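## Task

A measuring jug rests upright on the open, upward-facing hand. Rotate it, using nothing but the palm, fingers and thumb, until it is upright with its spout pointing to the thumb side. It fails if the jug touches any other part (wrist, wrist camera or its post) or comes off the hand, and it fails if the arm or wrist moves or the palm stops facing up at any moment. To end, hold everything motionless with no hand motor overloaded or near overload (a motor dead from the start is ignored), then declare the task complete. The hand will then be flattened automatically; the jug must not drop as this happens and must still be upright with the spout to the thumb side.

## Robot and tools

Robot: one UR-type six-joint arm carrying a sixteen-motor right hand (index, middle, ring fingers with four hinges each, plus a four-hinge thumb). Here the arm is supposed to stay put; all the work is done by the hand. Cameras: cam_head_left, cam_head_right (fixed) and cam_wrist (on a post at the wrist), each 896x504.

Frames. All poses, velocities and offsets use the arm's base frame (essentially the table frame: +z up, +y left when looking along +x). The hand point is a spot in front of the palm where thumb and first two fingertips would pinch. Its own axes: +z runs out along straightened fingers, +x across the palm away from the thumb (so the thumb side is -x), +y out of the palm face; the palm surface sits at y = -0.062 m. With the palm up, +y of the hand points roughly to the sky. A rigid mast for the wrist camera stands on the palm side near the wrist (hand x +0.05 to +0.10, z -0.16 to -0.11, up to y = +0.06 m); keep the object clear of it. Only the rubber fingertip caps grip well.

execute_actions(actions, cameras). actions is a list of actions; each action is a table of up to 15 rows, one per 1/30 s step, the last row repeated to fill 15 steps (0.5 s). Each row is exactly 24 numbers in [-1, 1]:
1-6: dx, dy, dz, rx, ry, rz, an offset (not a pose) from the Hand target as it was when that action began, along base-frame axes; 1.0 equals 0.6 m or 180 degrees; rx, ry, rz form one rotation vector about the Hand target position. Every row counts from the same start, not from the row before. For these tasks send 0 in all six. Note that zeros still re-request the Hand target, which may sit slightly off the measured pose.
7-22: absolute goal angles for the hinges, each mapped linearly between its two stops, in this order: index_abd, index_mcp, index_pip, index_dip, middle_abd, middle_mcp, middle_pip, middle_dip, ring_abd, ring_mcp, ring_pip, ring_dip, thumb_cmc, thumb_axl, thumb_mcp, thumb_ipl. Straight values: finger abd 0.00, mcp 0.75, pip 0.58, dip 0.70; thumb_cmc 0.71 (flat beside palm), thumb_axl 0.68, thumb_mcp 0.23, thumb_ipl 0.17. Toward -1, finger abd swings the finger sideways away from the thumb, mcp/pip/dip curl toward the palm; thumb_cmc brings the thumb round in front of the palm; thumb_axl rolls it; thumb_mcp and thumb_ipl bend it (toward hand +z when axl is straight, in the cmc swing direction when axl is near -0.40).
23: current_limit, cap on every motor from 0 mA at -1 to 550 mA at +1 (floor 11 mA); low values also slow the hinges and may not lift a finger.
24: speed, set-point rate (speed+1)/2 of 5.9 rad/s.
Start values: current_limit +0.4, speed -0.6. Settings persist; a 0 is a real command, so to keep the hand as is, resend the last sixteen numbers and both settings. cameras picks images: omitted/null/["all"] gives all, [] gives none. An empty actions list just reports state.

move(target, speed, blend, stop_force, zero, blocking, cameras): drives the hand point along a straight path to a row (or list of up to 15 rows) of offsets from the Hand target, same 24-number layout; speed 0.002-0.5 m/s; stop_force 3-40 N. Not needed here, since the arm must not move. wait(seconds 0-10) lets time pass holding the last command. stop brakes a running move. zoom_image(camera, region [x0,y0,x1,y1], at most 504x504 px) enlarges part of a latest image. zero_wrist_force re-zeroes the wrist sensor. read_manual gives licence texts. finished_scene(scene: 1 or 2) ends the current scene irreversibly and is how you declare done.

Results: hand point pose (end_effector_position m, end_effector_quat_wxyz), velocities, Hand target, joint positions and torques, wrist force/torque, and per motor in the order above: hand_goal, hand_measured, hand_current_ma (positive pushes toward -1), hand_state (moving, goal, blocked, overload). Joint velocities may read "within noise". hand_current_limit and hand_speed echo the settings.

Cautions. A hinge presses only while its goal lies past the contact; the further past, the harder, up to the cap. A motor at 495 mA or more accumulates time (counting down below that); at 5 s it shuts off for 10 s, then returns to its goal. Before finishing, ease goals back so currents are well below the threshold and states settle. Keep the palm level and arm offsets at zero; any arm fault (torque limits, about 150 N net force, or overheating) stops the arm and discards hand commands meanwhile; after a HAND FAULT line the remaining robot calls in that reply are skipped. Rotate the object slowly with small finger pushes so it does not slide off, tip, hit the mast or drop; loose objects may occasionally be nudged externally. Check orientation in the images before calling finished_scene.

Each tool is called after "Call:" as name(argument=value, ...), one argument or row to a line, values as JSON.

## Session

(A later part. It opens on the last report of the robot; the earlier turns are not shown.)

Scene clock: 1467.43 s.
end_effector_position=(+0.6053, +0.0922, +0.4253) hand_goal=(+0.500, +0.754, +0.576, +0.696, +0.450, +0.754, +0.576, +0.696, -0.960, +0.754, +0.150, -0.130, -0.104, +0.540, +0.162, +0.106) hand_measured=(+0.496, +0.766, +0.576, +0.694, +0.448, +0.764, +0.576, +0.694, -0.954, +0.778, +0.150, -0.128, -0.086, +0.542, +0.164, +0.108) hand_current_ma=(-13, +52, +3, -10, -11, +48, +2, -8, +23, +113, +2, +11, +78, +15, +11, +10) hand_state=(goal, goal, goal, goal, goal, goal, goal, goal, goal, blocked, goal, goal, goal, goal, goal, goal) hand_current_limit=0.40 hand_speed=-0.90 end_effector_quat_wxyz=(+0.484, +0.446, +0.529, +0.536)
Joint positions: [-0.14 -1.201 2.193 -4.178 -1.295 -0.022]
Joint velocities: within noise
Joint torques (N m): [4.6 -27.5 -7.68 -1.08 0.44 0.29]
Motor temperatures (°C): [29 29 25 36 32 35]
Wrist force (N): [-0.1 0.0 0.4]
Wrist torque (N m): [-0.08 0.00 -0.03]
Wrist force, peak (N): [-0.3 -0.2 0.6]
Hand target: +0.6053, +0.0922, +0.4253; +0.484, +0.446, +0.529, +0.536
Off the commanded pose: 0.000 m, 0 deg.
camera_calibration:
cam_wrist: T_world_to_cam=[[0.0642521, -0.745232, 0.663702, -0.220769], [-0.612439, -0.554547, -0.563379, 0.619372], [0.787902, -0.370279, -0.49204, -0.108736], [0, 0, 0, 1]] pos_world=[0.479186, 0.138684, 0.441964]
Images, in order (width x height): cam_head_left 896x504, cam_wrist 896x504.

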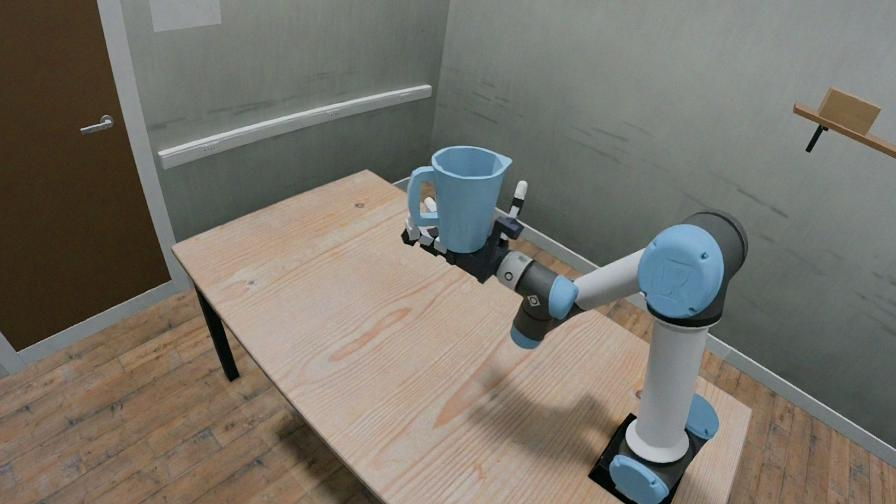

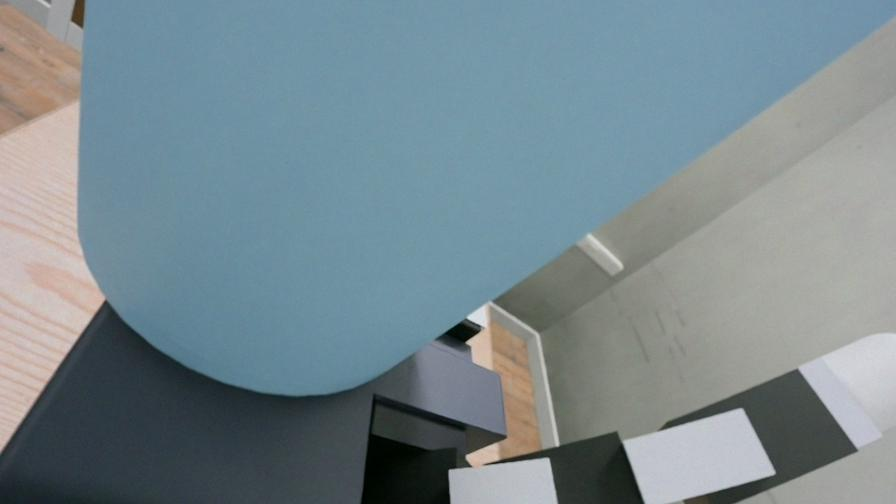

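Call:
execute_actions(
  actions=[
    [[0,0,0,0,0,0,0.5,0.754,0.576,0.696,0.45,0.754,0.576,0.696,-0.96,0.754,0.150,-0.130,-0.10,0.20,0.2247,0.1676,0.4,-0.65]],
    [[0,0,0,0,0,0,0.5,0.754,0.576,0.696,0.45,0.754,0.576,0.696,-0.96,0.754,0.150,-0.130,-0.06,-0.13,0.2247,0.1676,0.4,-0.65]],
    [[0,0,0,0,0,0,0.5,0.754,0.576,0.696,0.45,0.754,0.576,0.696,-0.96,0.754,0.150,-0.130,-0.029,-0.449,0.2247,0.1676,0.4,-0.65]],
    [[0,0,0,0,0,0,0.5,0.754,0.576,0.696,0.45,0.754,0.576,0.696,-0.96,0.754,0.150,-0.130,-0.029,-0.449,0.06,-0.10,0.4,-0.65]],
    [[0,0,0,0,0,0,0.5,0.754,0.576,0.696,0.45,0.754,0.576,0.696,-0.96,0.754,0.150,-0.130,-0.029,-0.449,-0.10,-0.37,0.4,-0.65]],
  ],
  cameras=["cam_head_left", "cam_wrist"],
)

Scene clock: 1564.43 s.
end_effector_position=(+0.6053, +0.0922, +0.4253) hand_goal=(+0.500, +0.754, +0.576, +0.696, +0.450, +0.754, +0.576, +0.696, -0.960, +0.754, +0.150, -0.130, -0.028, -0.448, -0.100, -0.370) hand_measured=(+0.496, +0.766, +0.576, +0.694, +0.448, +0.764, +0.576, +0.694, -0.954, +0.778, +0.150, -0.128, -0.022, -0.446, -0.098, -0.370) hand_current_ma=(-13, +52, +3, -10, -11, +48, +2, -8, +23, +113, +2, +11, +29, +10, +7, +5) hand_state=(goal, goal, goal, goal, goal, goal, goal, goal, goal, blocked, goal, goal, goal, goal, goal, goal) hand_current_limit=0.40 hand_speed=-0.65 end_effector_quat_wxyz=(+0.484, +0.446, +0.529, +0.536)
Joint positions: [-0.14 -1.201 2.193 -4.178 -1.295 -0.022]
Joint velocities: within noise
Joint torques (N m): [4.86 -28.01 -8.85 -1.06 0.26 0.09]
Motor temperatures (°C): [29 29 25 36 32 35]
Wrist force (N): [-0.2 0.0 0.4]
Wrist torque (N m): [-0.09 0.02 -0.07]
Wrist force, peak (N): [-0.3 -0.2 0.7]
Hand target: +0.6053, +0.0922, +0.4253; +0.484, +0.446, +0.529, +0.536
Off the commanded pose: 0.000 m, 0 deg.
camera_calibration:
cam_wrist: T_world_to_cam=[[0.064252, -0.745232, 0.663702, -0.220769], [-0.612439, -0.554547, -0.563379, 0.619372], [0.787902, -0.370279, -0.49204, -0.108736], [0, 0, 0, 1]] pos_world=[0.479186, 0.138684, 0.441964]
Images, in order (width x height): cam_head_left 896x504, cam_wrist 896x504.

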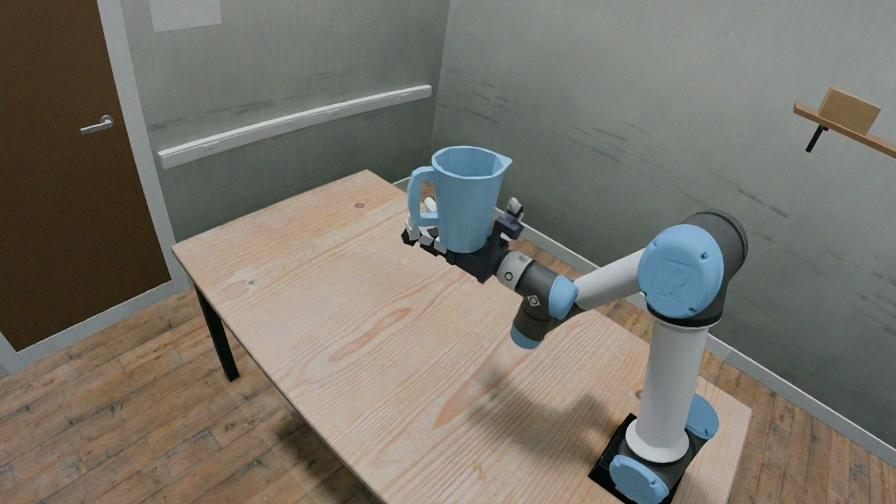

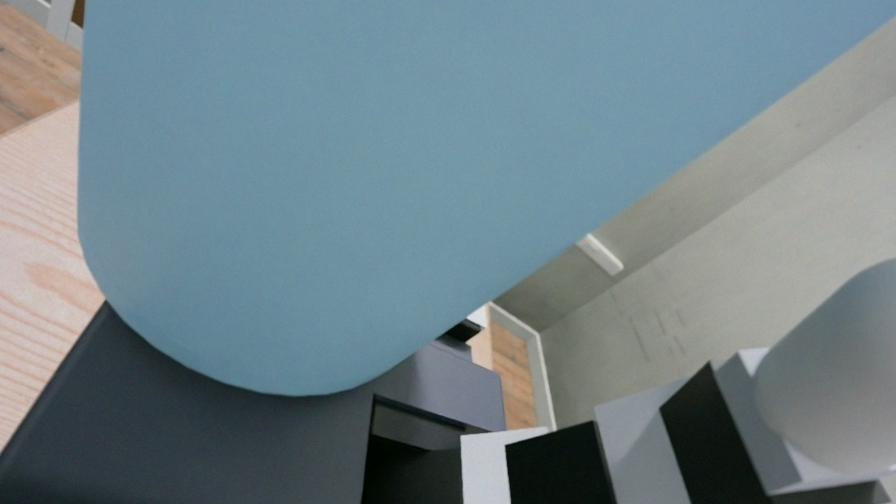

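Call:
execute_actions(
  actions=[
    [[0,0,0,0,0,0,0.5,0.754,0.576,0.696,0.45,0.754,0.576,0.696,-0.96,0.754,0.150,-0.130,-0.029,-0.449,-0.22,-0.58,0.4,-0.7]],
    [[0,0,0,0,0,0,0.5,0.754,0.576,0.696,0.45,0.754,0.576,0.696,-0.96,0.754,0.150,-0.130,-0.029,-0.449,-0.33,-0.76,0.4,-0.75]],
    [[0,0,0,0,0,0,0.5,0.754,0.576,0.696,0.45,0.754,0.576,0.696,-0.96,0.754,0.150,-0.130,-0.029,-0.449,-0.427,-0.90,0.4,-0.8]],
  ],
  cameras=["cam_wrist"],
)

Scene clock: 1570.57 s.
end_effector_position=(+0.6053, +0.0922, +0.4253) hand_goal=(+0.500, +0.754, +0.576, +0.696, +0.450, +0.754, +0.576, +0.696, -0.960, +0.754, +0.150, -0.130, -0.028, -0.448, -0.426, -0.900) hand_measured=(+0.496, +0.766, +0.576, +0.694, +0.448, +0.764, +0.576, +0.694, -0.954, +0.778, +0.150, -0.128, -0.026, -0.446, -0.426, -0.900) hand_current_ma=(-13, +52, +3, -10, -11, +48, +2, -8, +23, +113, +2, +11, +9, +10, -4, +3) hand_state=(goal, goal, goal, goal, goal, goal, goal, goal, goal, blocked, goal, goal, goal, goal, goal, goal) hand_current_limit=0.40 hand_speed=-0.80 end_effector_quat_wxyz=(+0.484, +0.446, +0.529, +0.536)
Joint positions: [-0.14 -1.201 2.193 -4.178 -1.295 -0.022]
Joint velocities: within noise
Joint torques (N m): [3.64 -28.94 -9.1 -0.93 0.38 -0.01]
Motor temperatures (°C): [29 29 25 36 32 35]
Wrist force (N): [-0.3 0.0 0.3]
Wrist torque (N m): [-0.05 0.03 -0.08]
Wrist force, peak (N): [-0.2 -0.1 0.7]
Hand target: +0.6053, +0.0922, +0.4253; +0.484, +0.446, +0.529, +0.536
Off the commanded pose: 0.000 m, 0 deg.
camera_calibration:
cam_wrist: T_world_to_cam=[[0.064252, -0.745232, 0.663702, -0.220769], [-0.612439, -0.554547, -0.563379, 0.619372], [0.787902, -0.370279, -0.49204, -0.108736], [0, 0, 0, 1]] pos_world=[0.479186, 0.138684, 0.441964]
Images, in order (width x height): cam_wrist 896x504.

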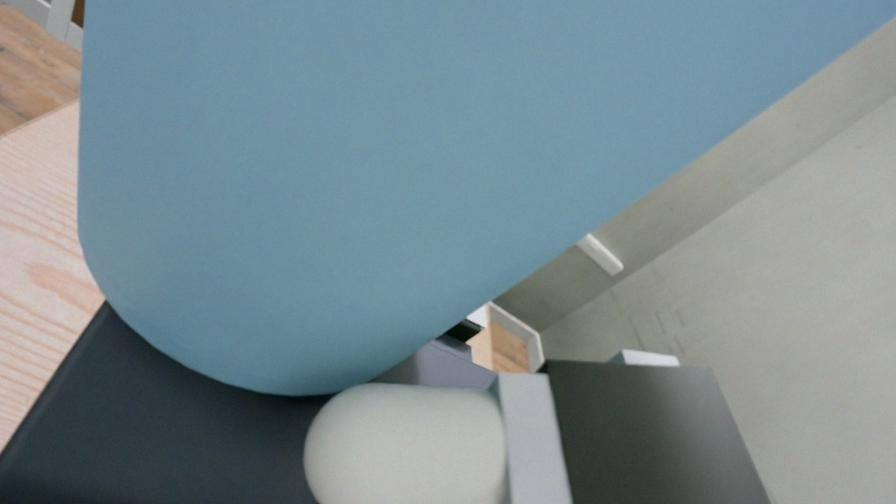

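Call:
execute_actions(
  actions=[
    [[0,0,0,0,0,0,0.5,0.754,0.576,0.696,0.45,0.754,0.576,0.696,-0.96,0.754,0.150,-0.130,-0.029,-0.39,-0.427,-0.90,0.4,-0.92]],
    [[0,0,0,0,0,0,0.5,0.754,0.576,0.696,0.45,0.754,0.576,0.696,-0.96,0.754,0.150,-0.130,-0.029,-0.36,-0.427,-0.90,0.4,-0.92]],
  ],
  cameras=["cam_wrist"],
)

Scene clock: 1577.07 s.
end_effector_position=(+0.6053, +0.0922, +0.4253) hand_goal=(+0.500, +0.754, +0.576, +0.696, +0.450, +0.754, +0.576, +0.696, -0.960, +0.754, +0.150, -0.130, -0.028, -0.360, -0.426, -0.900) hand_measured=(+0.496, +0.766, +0.576, +0.694, +0.448, +0.764, +0.576, +0.694, -0.954, +0.778, +0.150, -0.128, -0.026, -0.362, -0.426, -0.900) hand_current_ma=(-13, +52, +3, -10, -11, +48, +2, -8, +23, +113, +2, +11, +9, -12, -4, +3) hand_state=(goal, goal, goal, goal, goal, goal, goal, goal, goal, blocked, goal, goal, goal, goal, goal, goal) hand_current_limit=0.40 hand_speed=-0.92 end_effector_quat_wxyz=(+0.484, +0.446, +0.529, +0.536)
Joint positions: [-0.14 -1.201 2.193 -4.178 -1.295 -0.022]
Joint velocities: within noise
Joint torques (N m): [3.85 -29.6 -9.1 -0.98 0.3 -0.29]
Motor temperatures (°C): [29 29 25 36 32 35]
Wrist force (N): [-0.2 0.1 0.4]
Wrist torque (N m): [-0.06 0.01 -0.07]
Wrist force, peak (N): [-0.2 -0.2 0.7]
Hand target: +0.6053, +0.0922, +0.4253; +0.484, +0.446, +0.529, +0.536
Off the commanded pose: 0.000 m, 0 deg.
camera_calibration:
cam_wrist: T_world_to_cam=[[0.0642521, -0.745232, 0.663702, -0.220769], [-0.612439, -0.554547, -0.563379, 0.619372], [0.787902, -0.370279, -0.49204, -0.108736], [0, 0, 0, 1]] pos_world=[0.479186, 0.138684, 0.441964]
Images, in order (width x height): cam_wrist 896x504.

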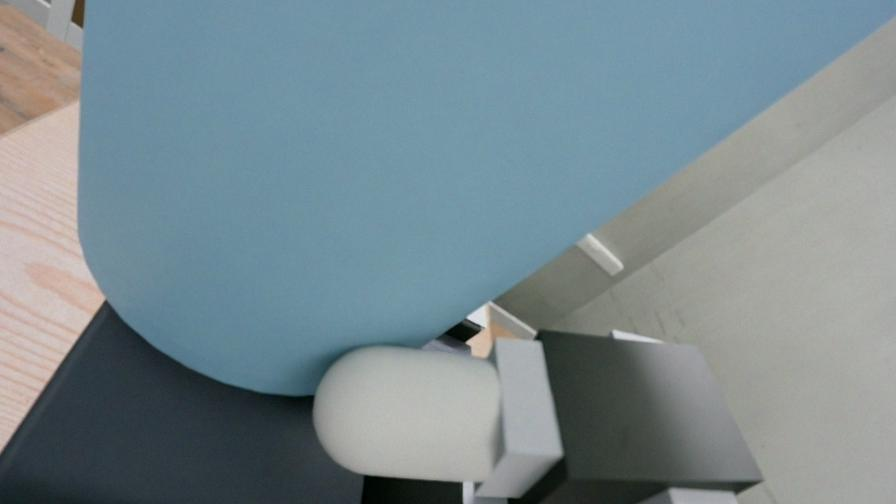

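Call:
execute_actions(
  actions=[
    [[0,0,0,0,0,0,0.5,0.754,0.576,0.696,0.45,0.754,0.576,0.696,-0.96,0.754,0.150,-0.130,-0.029,-0.335,-0.427,-0.90,0.4,-0.94]],
    [[0,0,0,0,0,0,0.5,0.754,0.576,0.696,0.45,0.754,0.576,0.696,-0.96,0.754,0.150,-0.130,-0.029,-0.315,-0.427,-0.90,0.4,-0.94]],
  ],
  cameras=["cam_wrist"],
)

Scene clock: 1582.83 s.
end_effector_position=(+0.6053, +0.0922, +0.4253) hand_goal=(+0.500, +0.754, +0.576, +0.696, +0.450, +0.754, +0.576, +0.696, -0.960, +0.754, +0.150, -0.130, -0.028, -0.314, -0.426, -0.900) hand_measured=(+0.496, +0.766, +0.576, +0.694, +0.448, +0.764, +0.576, +0.694, -0.956, +0.776, +0.150, -0.128, -0.022, -0.346, -0.426, -0.900) hand_current_ma=(-13, +52, +3, -10, -11, +48, +2, -8, +15, +112, +2, +11, +27, -180, +3, +3) hand_state=(goal, goal, goal, goal, goal, goal, goal, goal, goal, blocked, goal, goal, goal, blocked, goal, goal) hand_current_limit=0.40 hand_speed=-0.94 end_effector_quat_wxyz=(+0.484, +0.446, +0.529, +0.536)
Joint positions: [-0.14 -1.201 2.193 -4.178 -1.295 -0.022]
Joint velocities: within noise
Joint torques (N m): [3.9 -28.45 -8.62 -1.15 0.23 -0.11]
Motor temperatures (°C): [29 29 25 36 32 35]
Wrist force (N): [-0.2 -0.1 0.5]
Wrist torque (N m): [-0.08 0.02 -0.08]
Wrist force, peak (N): [-0.3 -0.3 0.6]
Hand target: +0.6053, +0.0922, +0.4253; +0.484, +0.446, +0.529, +0.536
Off the commanded pose: 0.000 m, 0 deg.
camera_calibration:
cam_wrist: T_world_to_cam=[[0.0642521, -0.745232, 0.663702, -0.220769], [-0.612439, -0.554547, -0.563379, 0.619372], [0.787902, -0.370279, -0.49204, -0.108736], [0, 0, 0, 1]] pos_world=[0.479186, 0.138684, 0.441964]
Images, in order (width x height): cam_wrist 896x504.

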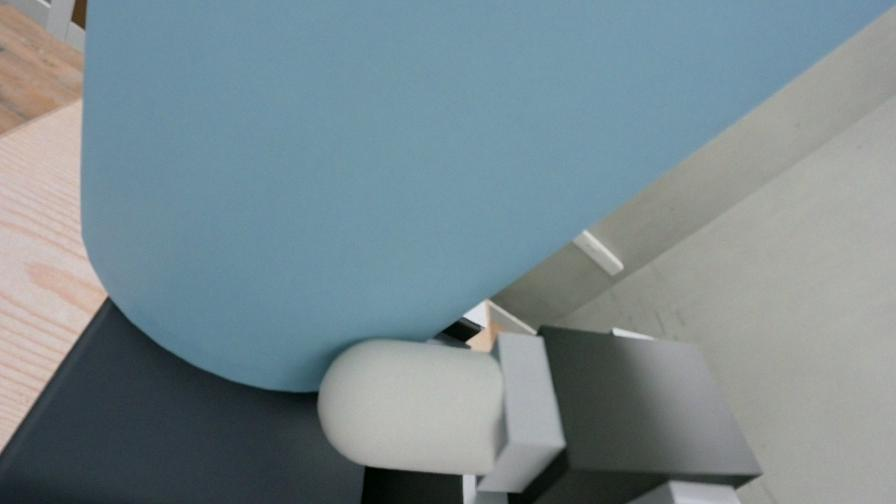

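Call:
execute_actions(
  actions=[
    [[0,0,0,0,0,0,0.5,0.754,0.576,0.696,0.45,0.754,0.576,0.696,-0.96,0.754,0.150,-0.130,0.02,-0.302,-0.447,-0.908,0.4,-0.94]],
    [[0,0,0,0,0,0,0.5,0.754,0.576,0.696,0.45,0.754,0.576,0.696,-0.96,0.754,0.150,-0.130,0.0714,-0.2886,-0.4663,-0.9157,0.4,-0.94]],
    [[0,0,0,0,0,0,0.5,0.754,0.576,0.696,0.45,0.754,0.576,0.696,-0.96,0.754,0.150,-0.130,0.125,-0.27,-0.487,-0.919,0.4,-0.94]],
  ],
  cameras=["cam_head_left", "cam_wrist"],
)

Call:
zoom_image(
  camera="cam_head_left",
  region=[396, 130, 526, 260],
)

Scene clock: 1598.03 s.
end_effector_position=(+0.6053, +0.0922, +0.4253) hand_goal=(+0.500, +0.754, +0.576, +0.696, +0.450, +0.754, +0.576, +0.696, -0.960, +0.754, +0.150, -0.130, +0.126, -0.270, -0.486, -0.918) hand_measured=(+0.496, +0.766, +0.576, +0.694, +0.448, +0.764, +0.576, +0.694, -0.958, +0.776, +0.150, -0.128, +0.124, -0.272, -0.486, -0.918) hand_current_ma=(-13, +53, +3, -10, -11, +48, +2, -8, +10, +107, +2, +11, -10, -10, -4, +2) hand_state=(goal, goal, goal, goal, goal, goal, goal, goal, goal, blocked, goal, goal, goal, goal, goal, goal) hand_current_limit=0.40 hand_speed=-0.94 end_effector_quat_wxyz=(+0.484, +0.446, +0.529, +0.536)
Joint positions: [-0.14 -1.201 2.193 -4.178 -1.295 -0.022]
Joint velocities: within noise
Joint torques (N m): [3.93 -28.52 -8.95 -1.06 0.33 -0.11]
Motor temperatures (°C): [29 29 25 36 32 35]
Wrist force (N): [-0.3 0.0 0.3]
Wrist torque (N m): [-0.05 0.03 -0.08]
Wrist force, peak (N): [-0.4 -0.1 0.6]
Hand target: +0.6053, +0.0922, +0.4253; +0.484, +0.446, +0.529, +0.536
Off the commanded pose: 0.000 m, 0 deg.
camera_calibration:
cam_wrist: T_world_to_cam=[[0.0642521, -0.745232, 0.663702, -0.220769], [-0.612439, -0.554547, -0.563379, 0.619372], [0.787902, -0.370279, -0.49204, -0.108736], [0, 0, 0, 1]] pos_world=[0.479186, 0.138684, 0.441964]
Images, in order (width x height): cam_head_left 896x504, cam_wrist 896x504.

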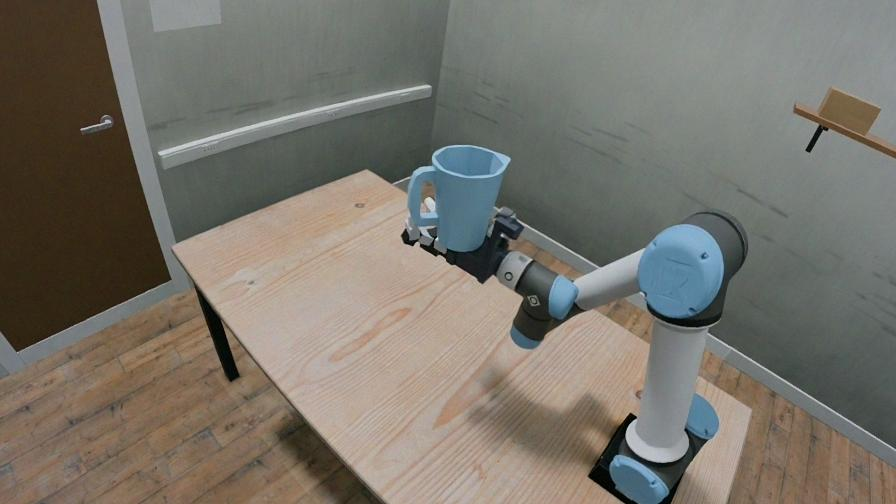

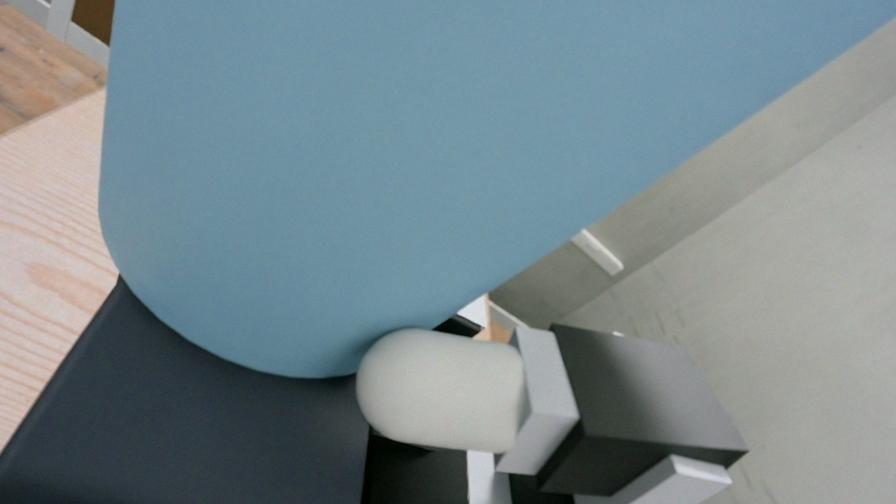

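Scaled by 3.877 from the camera's 896x504 image, which has a finer 1280x720 frame.

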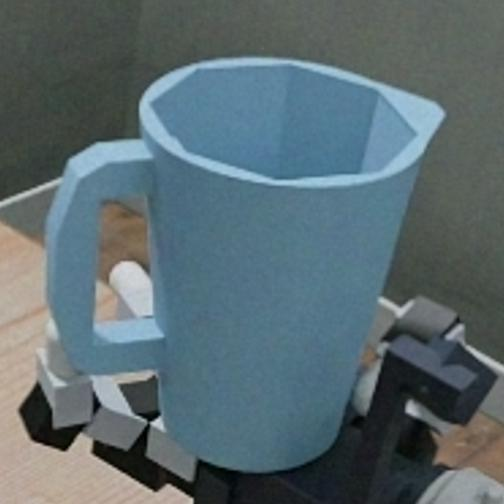

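Call:
execute_actions(
  actions=[
    [[0,0,0,0,0,0,0.5,0.754,0.576,0.696,0.45,0.754,0.576,0.696,-0.97,0.754,0.150,-0.130,0.128,-0.2156,-0.491,-0.8995,0.4,-0.93]],
    [[0,0,0,0,0,0,0.5,0.754,0.576,0.696,0.45,0.754,0.576,0.696,-0.97,0.754,0.150,-0.130,0.128,-0.1605,-0.499,-0.8757,0.4,-0.93]],
    [[0,0,0,0,0,0,0.5,0.754,0.576,0.696,0.45,0.754,0.576,0.696,-0.97,0.754,0.150,-0.130,0.128,-0.1078,-0.508,-0.8454,0.4,-0.93]],
  ],
  cameras=["cam_head_left", "cam_wrist"],
)

Call:
zoom_image(
  camera="cam_head_left",
  region=[396, 130, 526, 260],
)

Scene clock: 1715.80 s.
end_effector_position=(+0.6053, +0.0922, +0.4253) hand_goal=(+0.500, +0.754, +0.576, +0.696, +0.450, +0.754, +0.576, +0.696, -0.970, +0.754, +0.150, -0.130, +0.128, -0.108, -0.508, -0.846) hand_measured=(+0.496, +0.766, +0.576, +0.694, +0.448, +0.764, +0.576, +0.694, -0.968, +0.776, +0.150, -0.128, +0.128, -0.112, -0.508, -0.852) hand_current_ma=(-13, +53, +3, -10, -10, +48, +2, -8, +10, +107, +2, +11, +2, -22, -3, -30) hand_state=(goal, goal, goal, goal, goal, goal, goal, goal, goal, blocked, goal, goal, goal, goal, goal, goal) hand_current_limit=0.40 hand_speed=-0.93 end_effector_quat_wxyz=(+0.484, +0.446, +0.529, +0.536)
Joint positions: [-0.14 -1.201 2.193 -4.178 -1.295 -0.022]
Joint velocities: within noise
Joint torques (N m): [3.58 -30.49 -12.43 -1.26 1.35 -0.67]
Motor temperatures (°C): [28 29 25 36 32 35]
Wrist force (N): [-0.3 -0.1 0.6]
Wrist torque (N m): [-0.07 0.02 -0.09]
Wrist force, peak (N): [-0.4 -0.1 0.7]
Hand target: +0.6053, +0.0922, +0.4253; +0.484, +0.446, +0.529, +0.536
Off the commanded pose: 0.000 m, 0 deg.
camera_calibration:
cam_wrist: T_world_to_cam=[[0.0642522, -0.745232, 0.663702, -0.220769], [-0.612439, -0.554547, -0.563379, 0.619372], [0.787902, -0.370279, -0.49204, -0.108736], [0, 0, 0, 1]] pos_world=[0.479186, 0.138684, 0.441964]
Images, in order (width x height): cam_head_left 896x504, cam_wrist 896x504.

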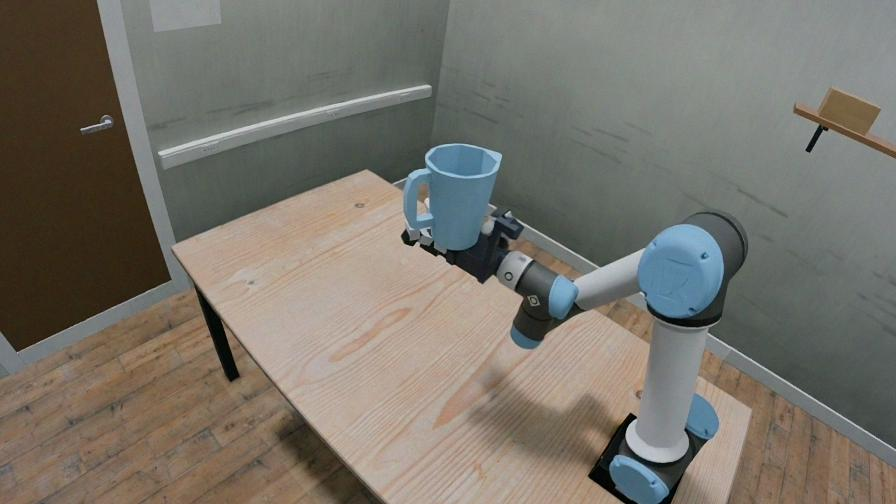

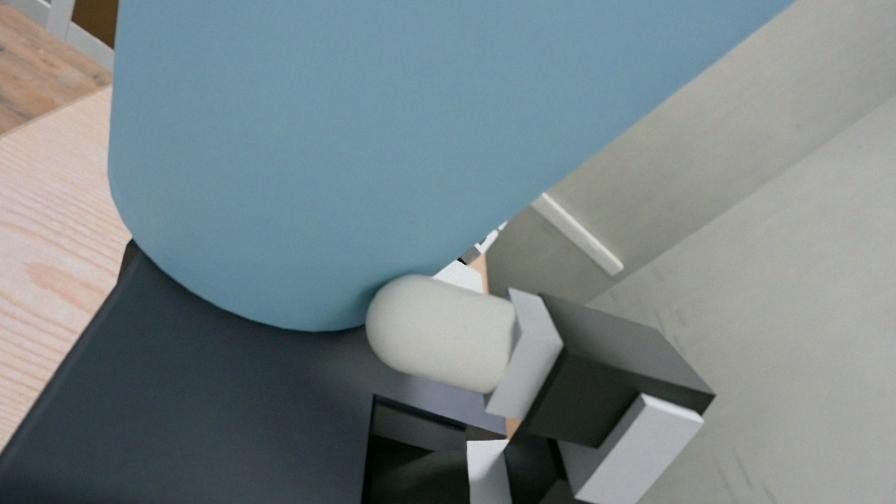

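Scaled by 3.877 from the camera's 896x504 image, which has a finer 1280x720 frame.

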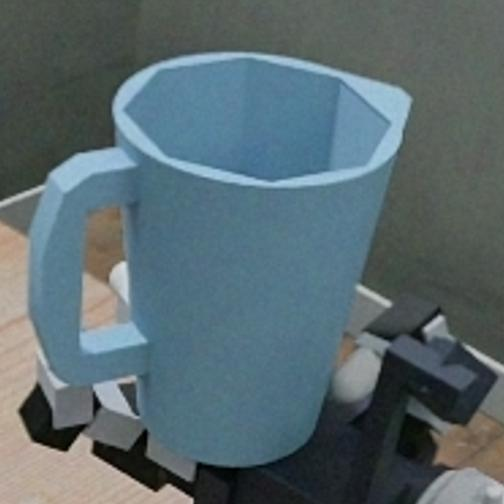

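Call:
execute_actions(
  actions=[],
)

Scene clock: 1748.33 s.
end_effector_position=(+0.6053, +0.0922, +0.4253) hand_goal=(+0.500, +0.754, +0.576, +0.696, +0.450, +0.754, +0.576, +0.696, -0.970, +0.754, +0.150, -0.130, +0.128, -0.108, -0.508, -0.846) hand_measured=(+0.496, +0.766, +0.576, +0.694, +0.448, +0.764, +0.576, +0.694, -0.968, +0.776, +0.150, -0.128, +0.128, -0.112, -0.508, -0.852) hand_current_ma=(-13, +53, +3, -10, -10, +48, +2, -8, +9, +107, +2, +11, +2, -22, -3, -30) hand_state=(goal, goal, goal, goal, goal, goal, goal, goal, goal, blocked, goal, goal, goal, goal, goal, goal) hand_current_limit=0.40 hand_speed=-0.93 end_effector_quat_wxyz=(+0.484, +0.446, +0.529, +0.536)
Joint positions: [-0.14 -1.201 2.193 -4.178 -1.295 -0.022]
Joint velocities: within noise
Joint torques (N m): [3.95 -31.24 -12.8 -1.48 1.52 -0.52]
Motor temperatures (°C): [28 29 25 36 32 35]
Wrist force (N): [-0.2 0.0 0.4]
Wrist torque (N m): [-0.04 0.02 -0.08]
Wrist force, peak (N): [-0.3 -0.3 0.7]
Hand target: +0.6053, +0.0922, +0.4253; +0.484, +0.446, +0.529, +0.536
Off the commanded pose: 0.000 m, 0 deg.
camera_calibration:
cam_wrist: T_world_to_cam=[[0.0642522, -0.745232, 0.663702, -0.220769], [-0.612439, -0.554547, -0.563379, 0.619372], [0.787902, -0.370279, -0.49204, -0.108736], [0, 0, 0, 1]] pos_world=[0.479186, 0.138684, 0.441963]

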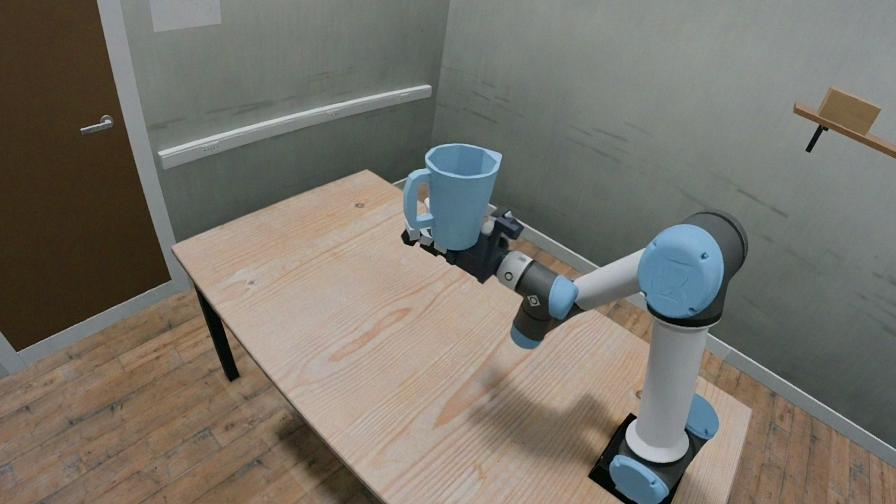

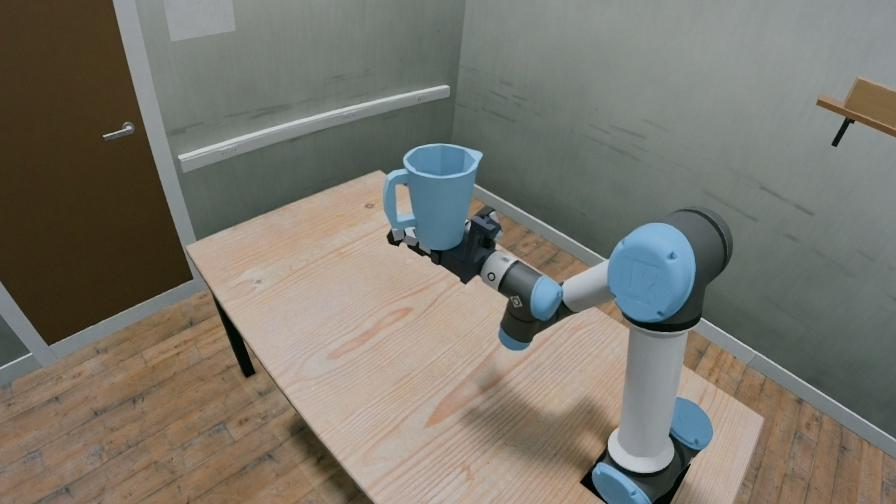

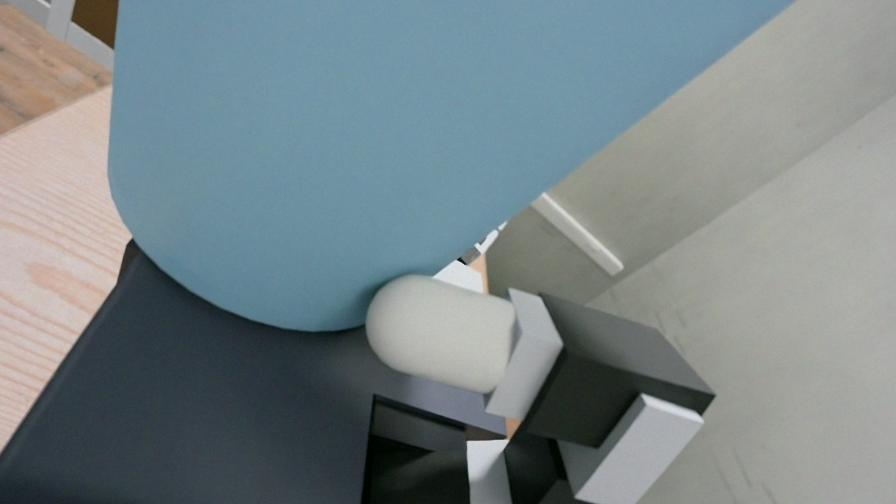

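Call:
zoom_image(
  camera="cam_head_left",
  region=[410, 138, 456, 184],
)

Call:
zoom_image(
  camera="cam_head_left",
  region=[456, 138, 502, 184],
)

Scaled by 10.957 from the camera's 896x504 image, which has a finer 1280x720 frame.

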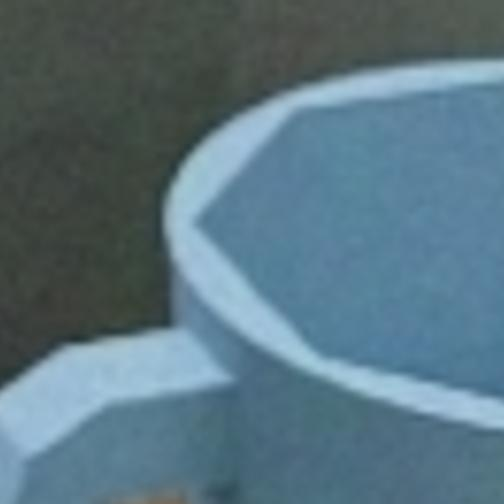

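Scaled by 10.957 from the camera's 896x504 image, which has a finer 1280x720 frame.

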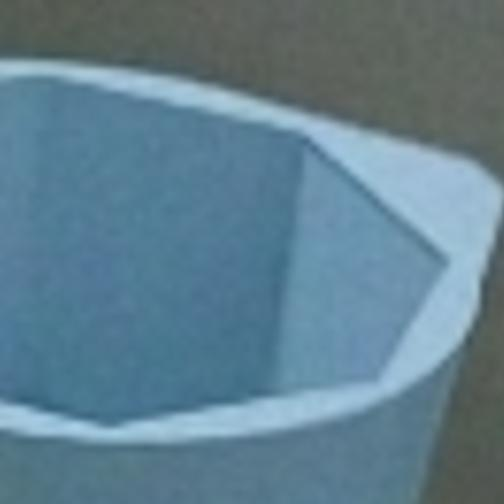

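Call:
execute_actions(
  actions=[
    [[0,0,0,0,0,0,0.5,0.754,0.576,0.696,0.45,0.754,0.576,0.696,-0.97,0.754,0.150,-0.130,0.1286,-0.0587,-0.5202,-0.8119,0.4,-0.93]],
  ],
  cameras=["cam_head_left", "cam_wrist"],
)

Scene clock: 1864.50 s.
end_effector_position=(+0.6053, +0.0922, +0.4253) hand_goal=(+0.500, +0.754, +0.576, +0.696, +0.450, +0.754, +0.576, +0.696, -0.970, +0.754, +0.150, -0.130, +0.128, -0.058, -0.520, -0.812) hand_measured=(+0.496, +0.766, +0.576, +0.694, +0.448, +0.764, +0.576, +0.694, -0.968, +0.776, +0.150, -0.128, +0.128, -0.062, -0.520, -0.818) hand_current_ma=(-13, +53, +3, -10, -10, +48, +2, -8, +9, +107, +2, +11, +3, -16, -5, -32) hand_state=(goal, goal, goal, goal, goal, goal, goal, goal, goal, blocked, goal, goal, goal, goal, goal, goal) hand_current_limit=0.40 hand_speed=-0.93 end_effector_quat_wxyz=(+0.484, +0.446, +0.529, +0.536)
Joint positions: [-0.14 -1.201 2.193 -4.178 -1.295 -0.022]
Joint velocities: within noise
Joint torques (N m): [3.76 -33.42 -17.56 -1.77 1.64 -1.06]
Motor temperatures (°C): [28 29 25 36 32 35]
Wrist force (N): [-0.1 -0.1 0.4]
Wrist torque (N m): [-0.06 0.01 -0.07]
Wrist force, peak (N): [-0.2 -0.3 0.8]
Hand target: +0.6053, +0.0922, +0.4253; +0.484, +0.446, +0.529, +0.536
Off the commanded pose: 0.000 m, 0 deg.
camera_calibration:
cam_wrist: T_world_to_cam=[[0.0642522, -0.745232, 0.663702, -0.220769], [-0.612439, -0.554547, -0.563379, 0.619372], [0.787902, -0.370279, -0.49204, -0.108736], [0, 0, 0, 1]] pos_world=[0.479186, 0.138684, 0.441964]
Images, in order (width x height): cam_head_left 896x504, cam_wrist 896x504.

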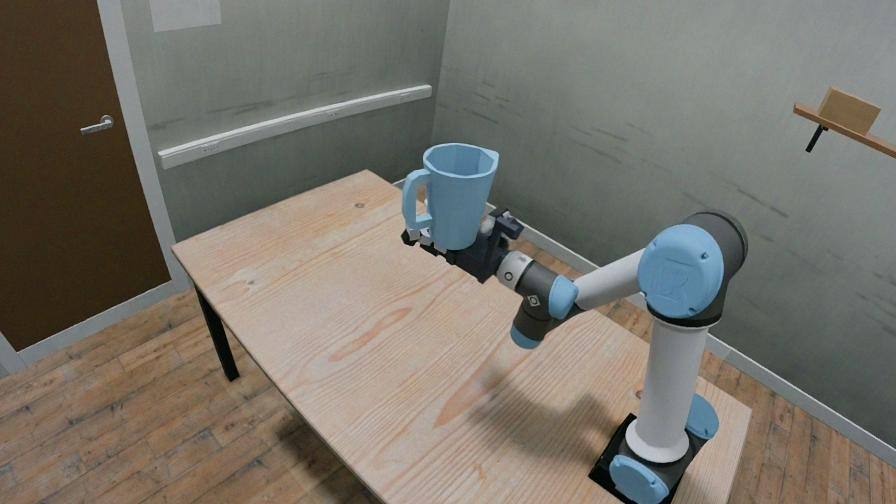

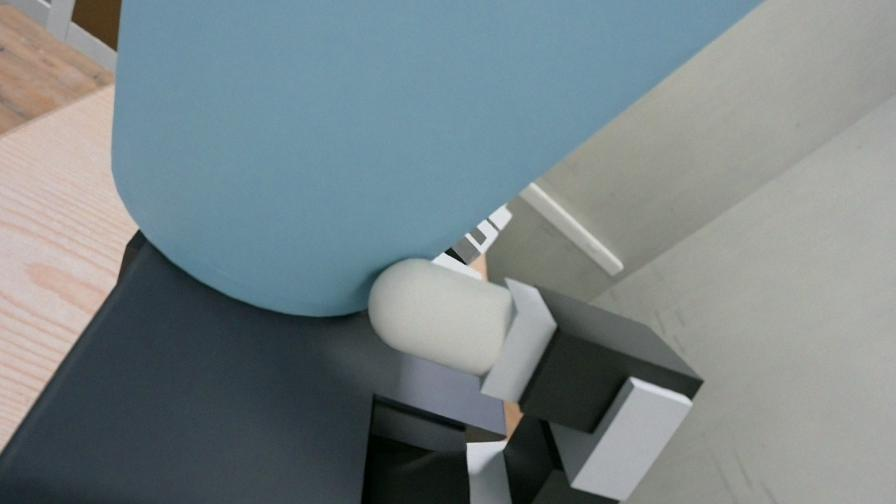

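Call:
execute_actions(
  actions=[
    [[0,0,0,0,0,0,0.5,0.754,0.576,0.696,0.45,0.754,0.576,0.696,-0.97,0.754,0.150,-0.130,0.1286,-0.0228,-0.5315,-0.7795,0.4,-0.93]],
  ],
  cameras=["cam_head_left", "cam_wrist"],
)

Call:
zoom_image(
  camera="cam_head_left",
  region=[408, 138, 454, 184],
)

Call:
zoom_image(
  camera="cam_head_left",
  region=[454, 138, 500, 184],
)

Scene clock: 1879.50 s.
end_effector_position=(+0.6053, +0.0922, +0.4253) hand_goal=(+0.500, +0.754, +0.576, +0.696, +0.450, +0.754, +0.576, +0.696, -0.970, +0.754, +0.150, -0.130, +0.128, -0.022, -0.532, -0.780) hand_measured=(+0.496, +0.766, +0.576, +0.694, +0.448, +0.764, +0.576, +0.694, -0.968, +0.776, +0.152, -0.128, +0.132, -0.028, -0.532, -0.790) hand_current_ma=(-13, +53, +3, -10, -10, +49, +2, -8, +9, +107, +7, +11, +20, -33, +3, -54) hand_state=(goal, goal, goal, goal, goal, goal, goal, goal, goal, blocked, goal, goal, goal, goal, goal, goal) hand_current_limit=0.40 hand_speed=-0.93 end_effector_quat_wxyz=(+0.484, +0.446, +0.529, +0.536)
Joint positions: [-0.14 -1.201 2.193 -4.178 -1.295 -0.022]
Joint velocities: within noise
Joint torques (N m): [3.19 -33.19 -16.49 -1.99 1.35 -0.94]
Motor temperatures (°C): [28 29 25 36 32 35]
Wrist force (N): [-0.2 0.1 0.6]
Wrist torque (N m): [-0.04 0.02 -0.08]
Wrist force, peak (N): [-0.5 -0.2 0.7]
Hand target: +0.6053, +0.0922, +0.4253; +0.484, +0.446, +0.529, +0.536
Off the commanded pose: 0.000 m, 0 deg.
camera_calibration:
cam_wrist: T_world_to_cam=[[0.0642523, -0.745232, 0.663702, -0.220769], [-0.612439, -0.554547, -0.563379, 0.619372], [0.787902, -0.370279, -0.49204, -0.108736], [0, 0, 0, 1]] pos_world=[0.479186, 0.138684, 0.441963]
Images, in order (width x height): cam_head_left 896x504, cam_wrist 896x504.

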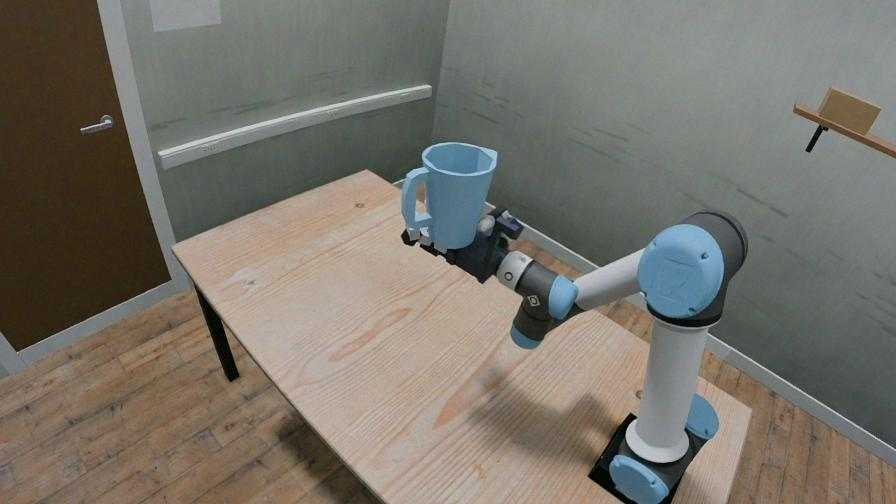

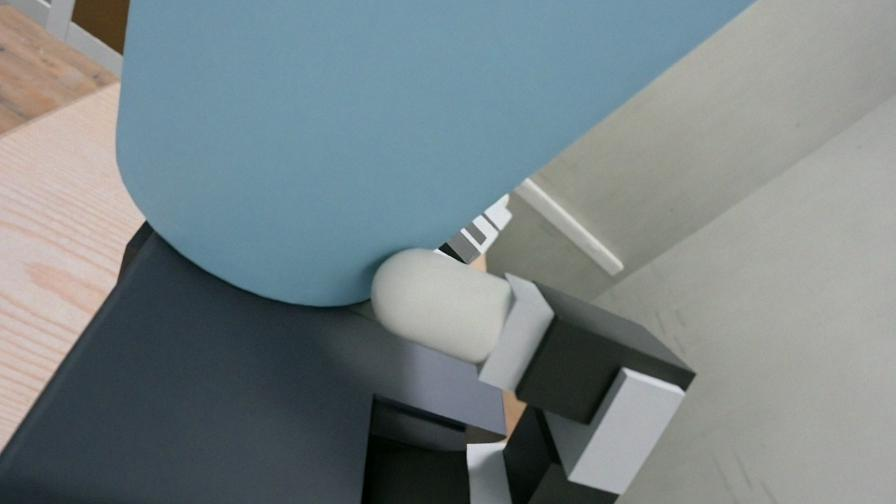

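Scaled by 10.957 from the camera's 896x504 image, which has a finer 1280x720 frame.

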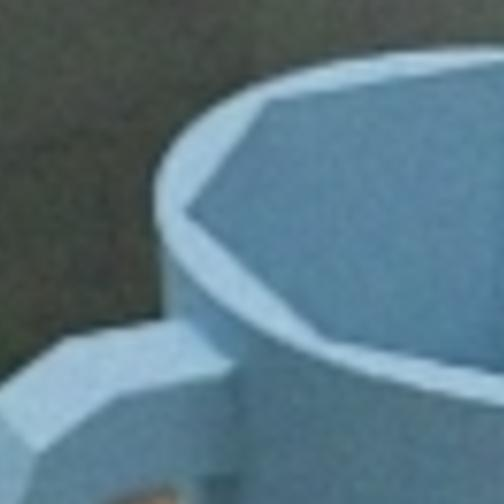

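Scaled by 10.957 from the camera's 896x504 image, which has a finer 1280x720 frame.

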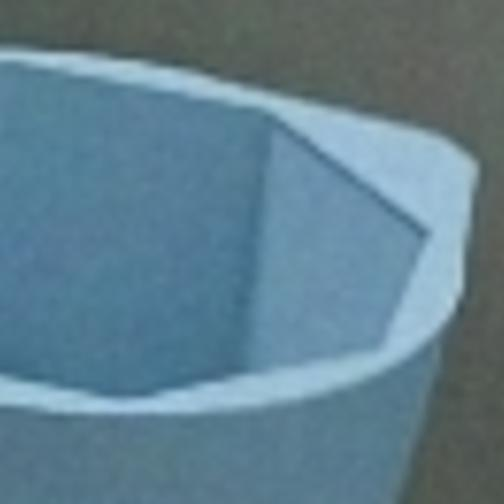

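Call:
execute_actions(
  actions=[
    [[0,0,0,0,0,0,0.5,0.754,0.576,0.696,0.343,0.754,-0.169,0.074,-0.97,0.754,0.150,-0.130,0.1286,-0.2335,-0.5315,-0.7795,0.4,-0.8]],
    [[0,0,0,0,0,0,0.5,0.754,0.576,0.696,0.343,0.754,-0.169,0.074,-0.97,0.754,0.150,-0.130,-0.3571,-0.2695,-0.5101,-0.4249,0.4,-0.75]],
    [[0,0,0,0,0,0,0.5,0.754,0.576,0.696,0.343,0.754,-0.169,0.074,-0.97,0.754,0.150,-0.130,-0.3571,-0.2695,-0.5101,-0.4249,0.4,-0.75]],
  ],
  cameras=["cam_head_left", "cam_wrist"],
)

Scene clock: 1923.97 s.
end_effector_position=(+0.6053, +0.0922, +0.4253) hand_goal=(+0.500, +0.754, +0.576, +0.696, +0.344, +0.754, -0.168, +0.074, -0.970, +0.754, +0.150, -0.130, -0.358, -0.270, -0.510, -0.424) hand_measured=(+0.496, +0.766, +0.576, +0.694, +0.346, +0.766, -0.162, +0.076, -0.968, +0.776, +0.152, -0.128, -0.360, -0.268, -0.518, -0.428) hand_current_ma=(-13, +53, +3, -10, +11, +53, +25, +10, +9, +103, +7, +11, -10, +11, -44, -27) hand_state=(goal, goal, goal, goal, goal, goal, goal, goal, goal, blocked, goal, goal, goal, goal, goal, goal) hand_current_limit=0.40 hand_speed=-0.75 end_effector_quat_wxyz=(+0.484, +0.446, +0.529, +0.536)
Joint positions: [-0.14 -1.201 2.193 -4.178 -1.295 -0.022]
Joint velocities: within noise
Joint torques (N m): [3.51 -33.97 -18.68 -2.57 0.85 -1.11]
Motor temperatures (°C): [28 29 25 36 32 35]
Wrist force (N): [0.0 0.0 0.5]
Wrist torque (N m): [-0.06 0.00 -0.10]
Wrist force, peak (N): [-0.4 -0.1 0.7]
Hand target: +0.6053, +0.0922, +0.4253; +0.484, +0.446, +0.529, +0.536
Off the commanded pose: 0.000 m, 0 deg.
camera_calibration:
cam_wrist: T_world_to_cam=[[0.0642521, -0.745232, 0.663702, -0.220769], [-0.612439, -0.554547, -0.563379, 0.619372], [0.787902, -0.370279, -0.49204, -0.108736], [0, 0, 0, 1]] pos_world=[0.479186, 0.138684, 0.441964]
Images, in order (width x height): cam_head_left 896x504, cam_wrist 896x504.

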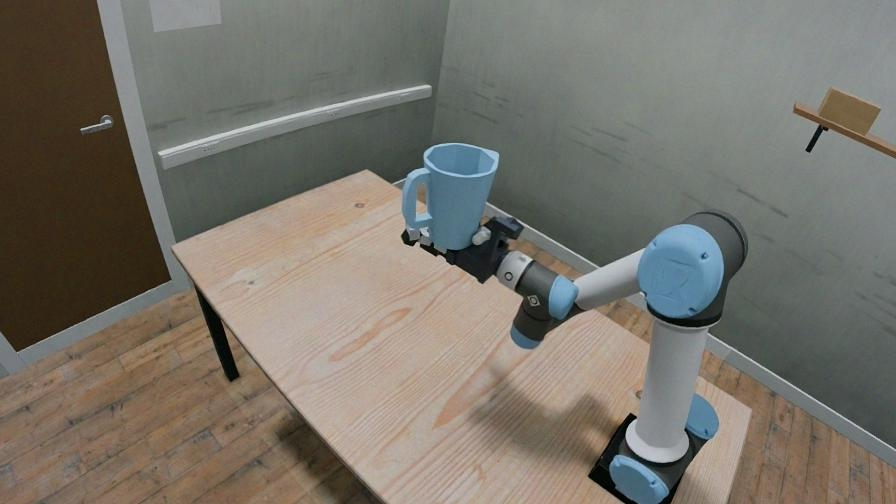

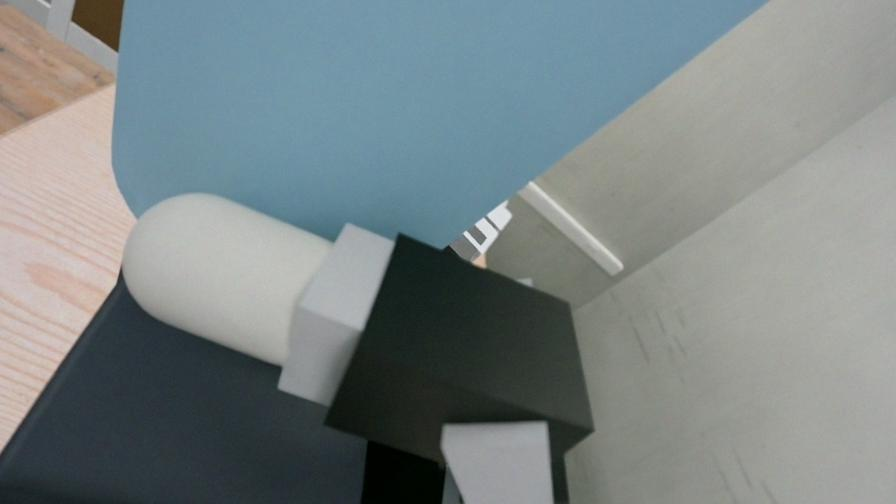

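Call:
execute_actions(
  actions=[
    [[0,0,0,0,0,0,0.5,0.754,0.576,0.696,0.343,0.754,-0.1956,-0.013,-0.97,0.754,0.150,-0.130,-0.3571,-0.1995,-0.5034,-0.4389,0.4,-0.9]],
    [[0,0,0,0,0,0,0.5,0.754,0.576,0.696,0.343,0.754,-0.2117,-0.036,-0.97,0.754,0.150,-0.130,-0.3571,-0.1868,-0.5101,-0.4249,0.4,-0.93]],
  ],
  cameras=["cam_wrist"],
)

Call:
zoom_image(
  camera="cam_wrist",
  region=[80, 100, 400, 400],
)

Scene clock: 1937.47 s.
end_effector_position=(+0.6053, +0.0922, +0.4253) hand_goal=(+0.500, +0.754, +0.576, +0.696, +0.344, +0.754, -0.212, -0.036, -0.970, +0.754, +0.150, -0.130, -0.358, -0.186, -0.510, -0.424) hand_measured=(+0.496, +0.766, +0.576, +0.694, +0.346, +0.766, -0.206, -0.034, -0.968, +0.776, +0.152, -0.128, -0.360, -0.198, -0.514, -0.430) hand_current_ma=(-13, +53, +3, -10, +11, +53, +23, +9, +9, +103, +7, +11, -11, -69, -24, -41) hand_state=(goal, goal, goal, goal, goal, goal, goal, goal, goal, blocked, goal, goal, goal, goal, goal, goal) hand_current_limit=0.40 hand_speed=-0.93 end_effector_quat_wxyz=(+0.484, +0.446, +0.529, +0.536)
Joint positions: [-0.14 -1.201 2.193 -4.178 -1.295 -0.022]
Joint velocities: within noise
Joint torques (N m): [4.2 -33.79 -18.38 -2.39 0.92 -1.13]
Motor temperatures (°C): [28 29 25 36 32 35]
Wrist force (N): [-0.2 0.0 0.5]
Wrist torque (N m): [-0.06 0.02 -0.12]
Wrist force, peak (N): [-0.2 -0.2 0.7]
Hand target: +0.6053, +0.0922, +0.4253; +0.484, +0.446, +0.529, +0.536
Off the commanded pose: 0.000 m, 0 deg.
camera_calibration:
cam_wrist: T_world_to_cam=[[0.0642522, -0.745232, 0.663702, -0.220769], [-0.612439, -0.554547, -0.563379, 0.619372], [0.787902, -0.370279, -0.49204, -0.108736], [0, 0, 0, 1]] pos_world=[0.479186, 0.138684, 0.441963]
Images, in order (width x height): cam_wrist 896x504.

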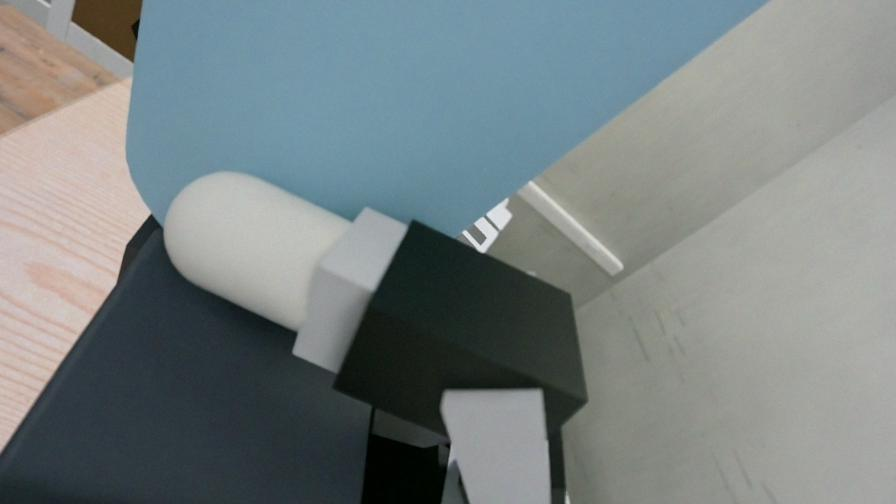

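Scaled by 1.575 from the camera's 896x504 image, which has a finer 1280x720 frame.

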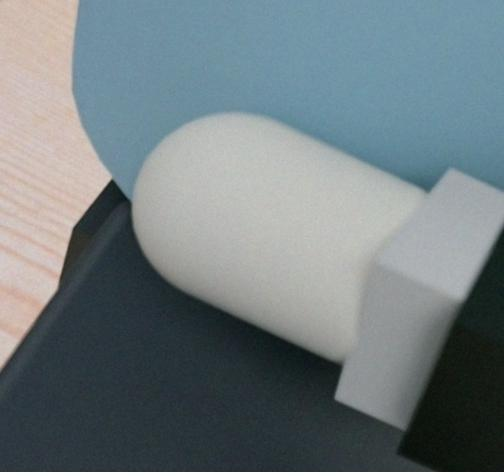

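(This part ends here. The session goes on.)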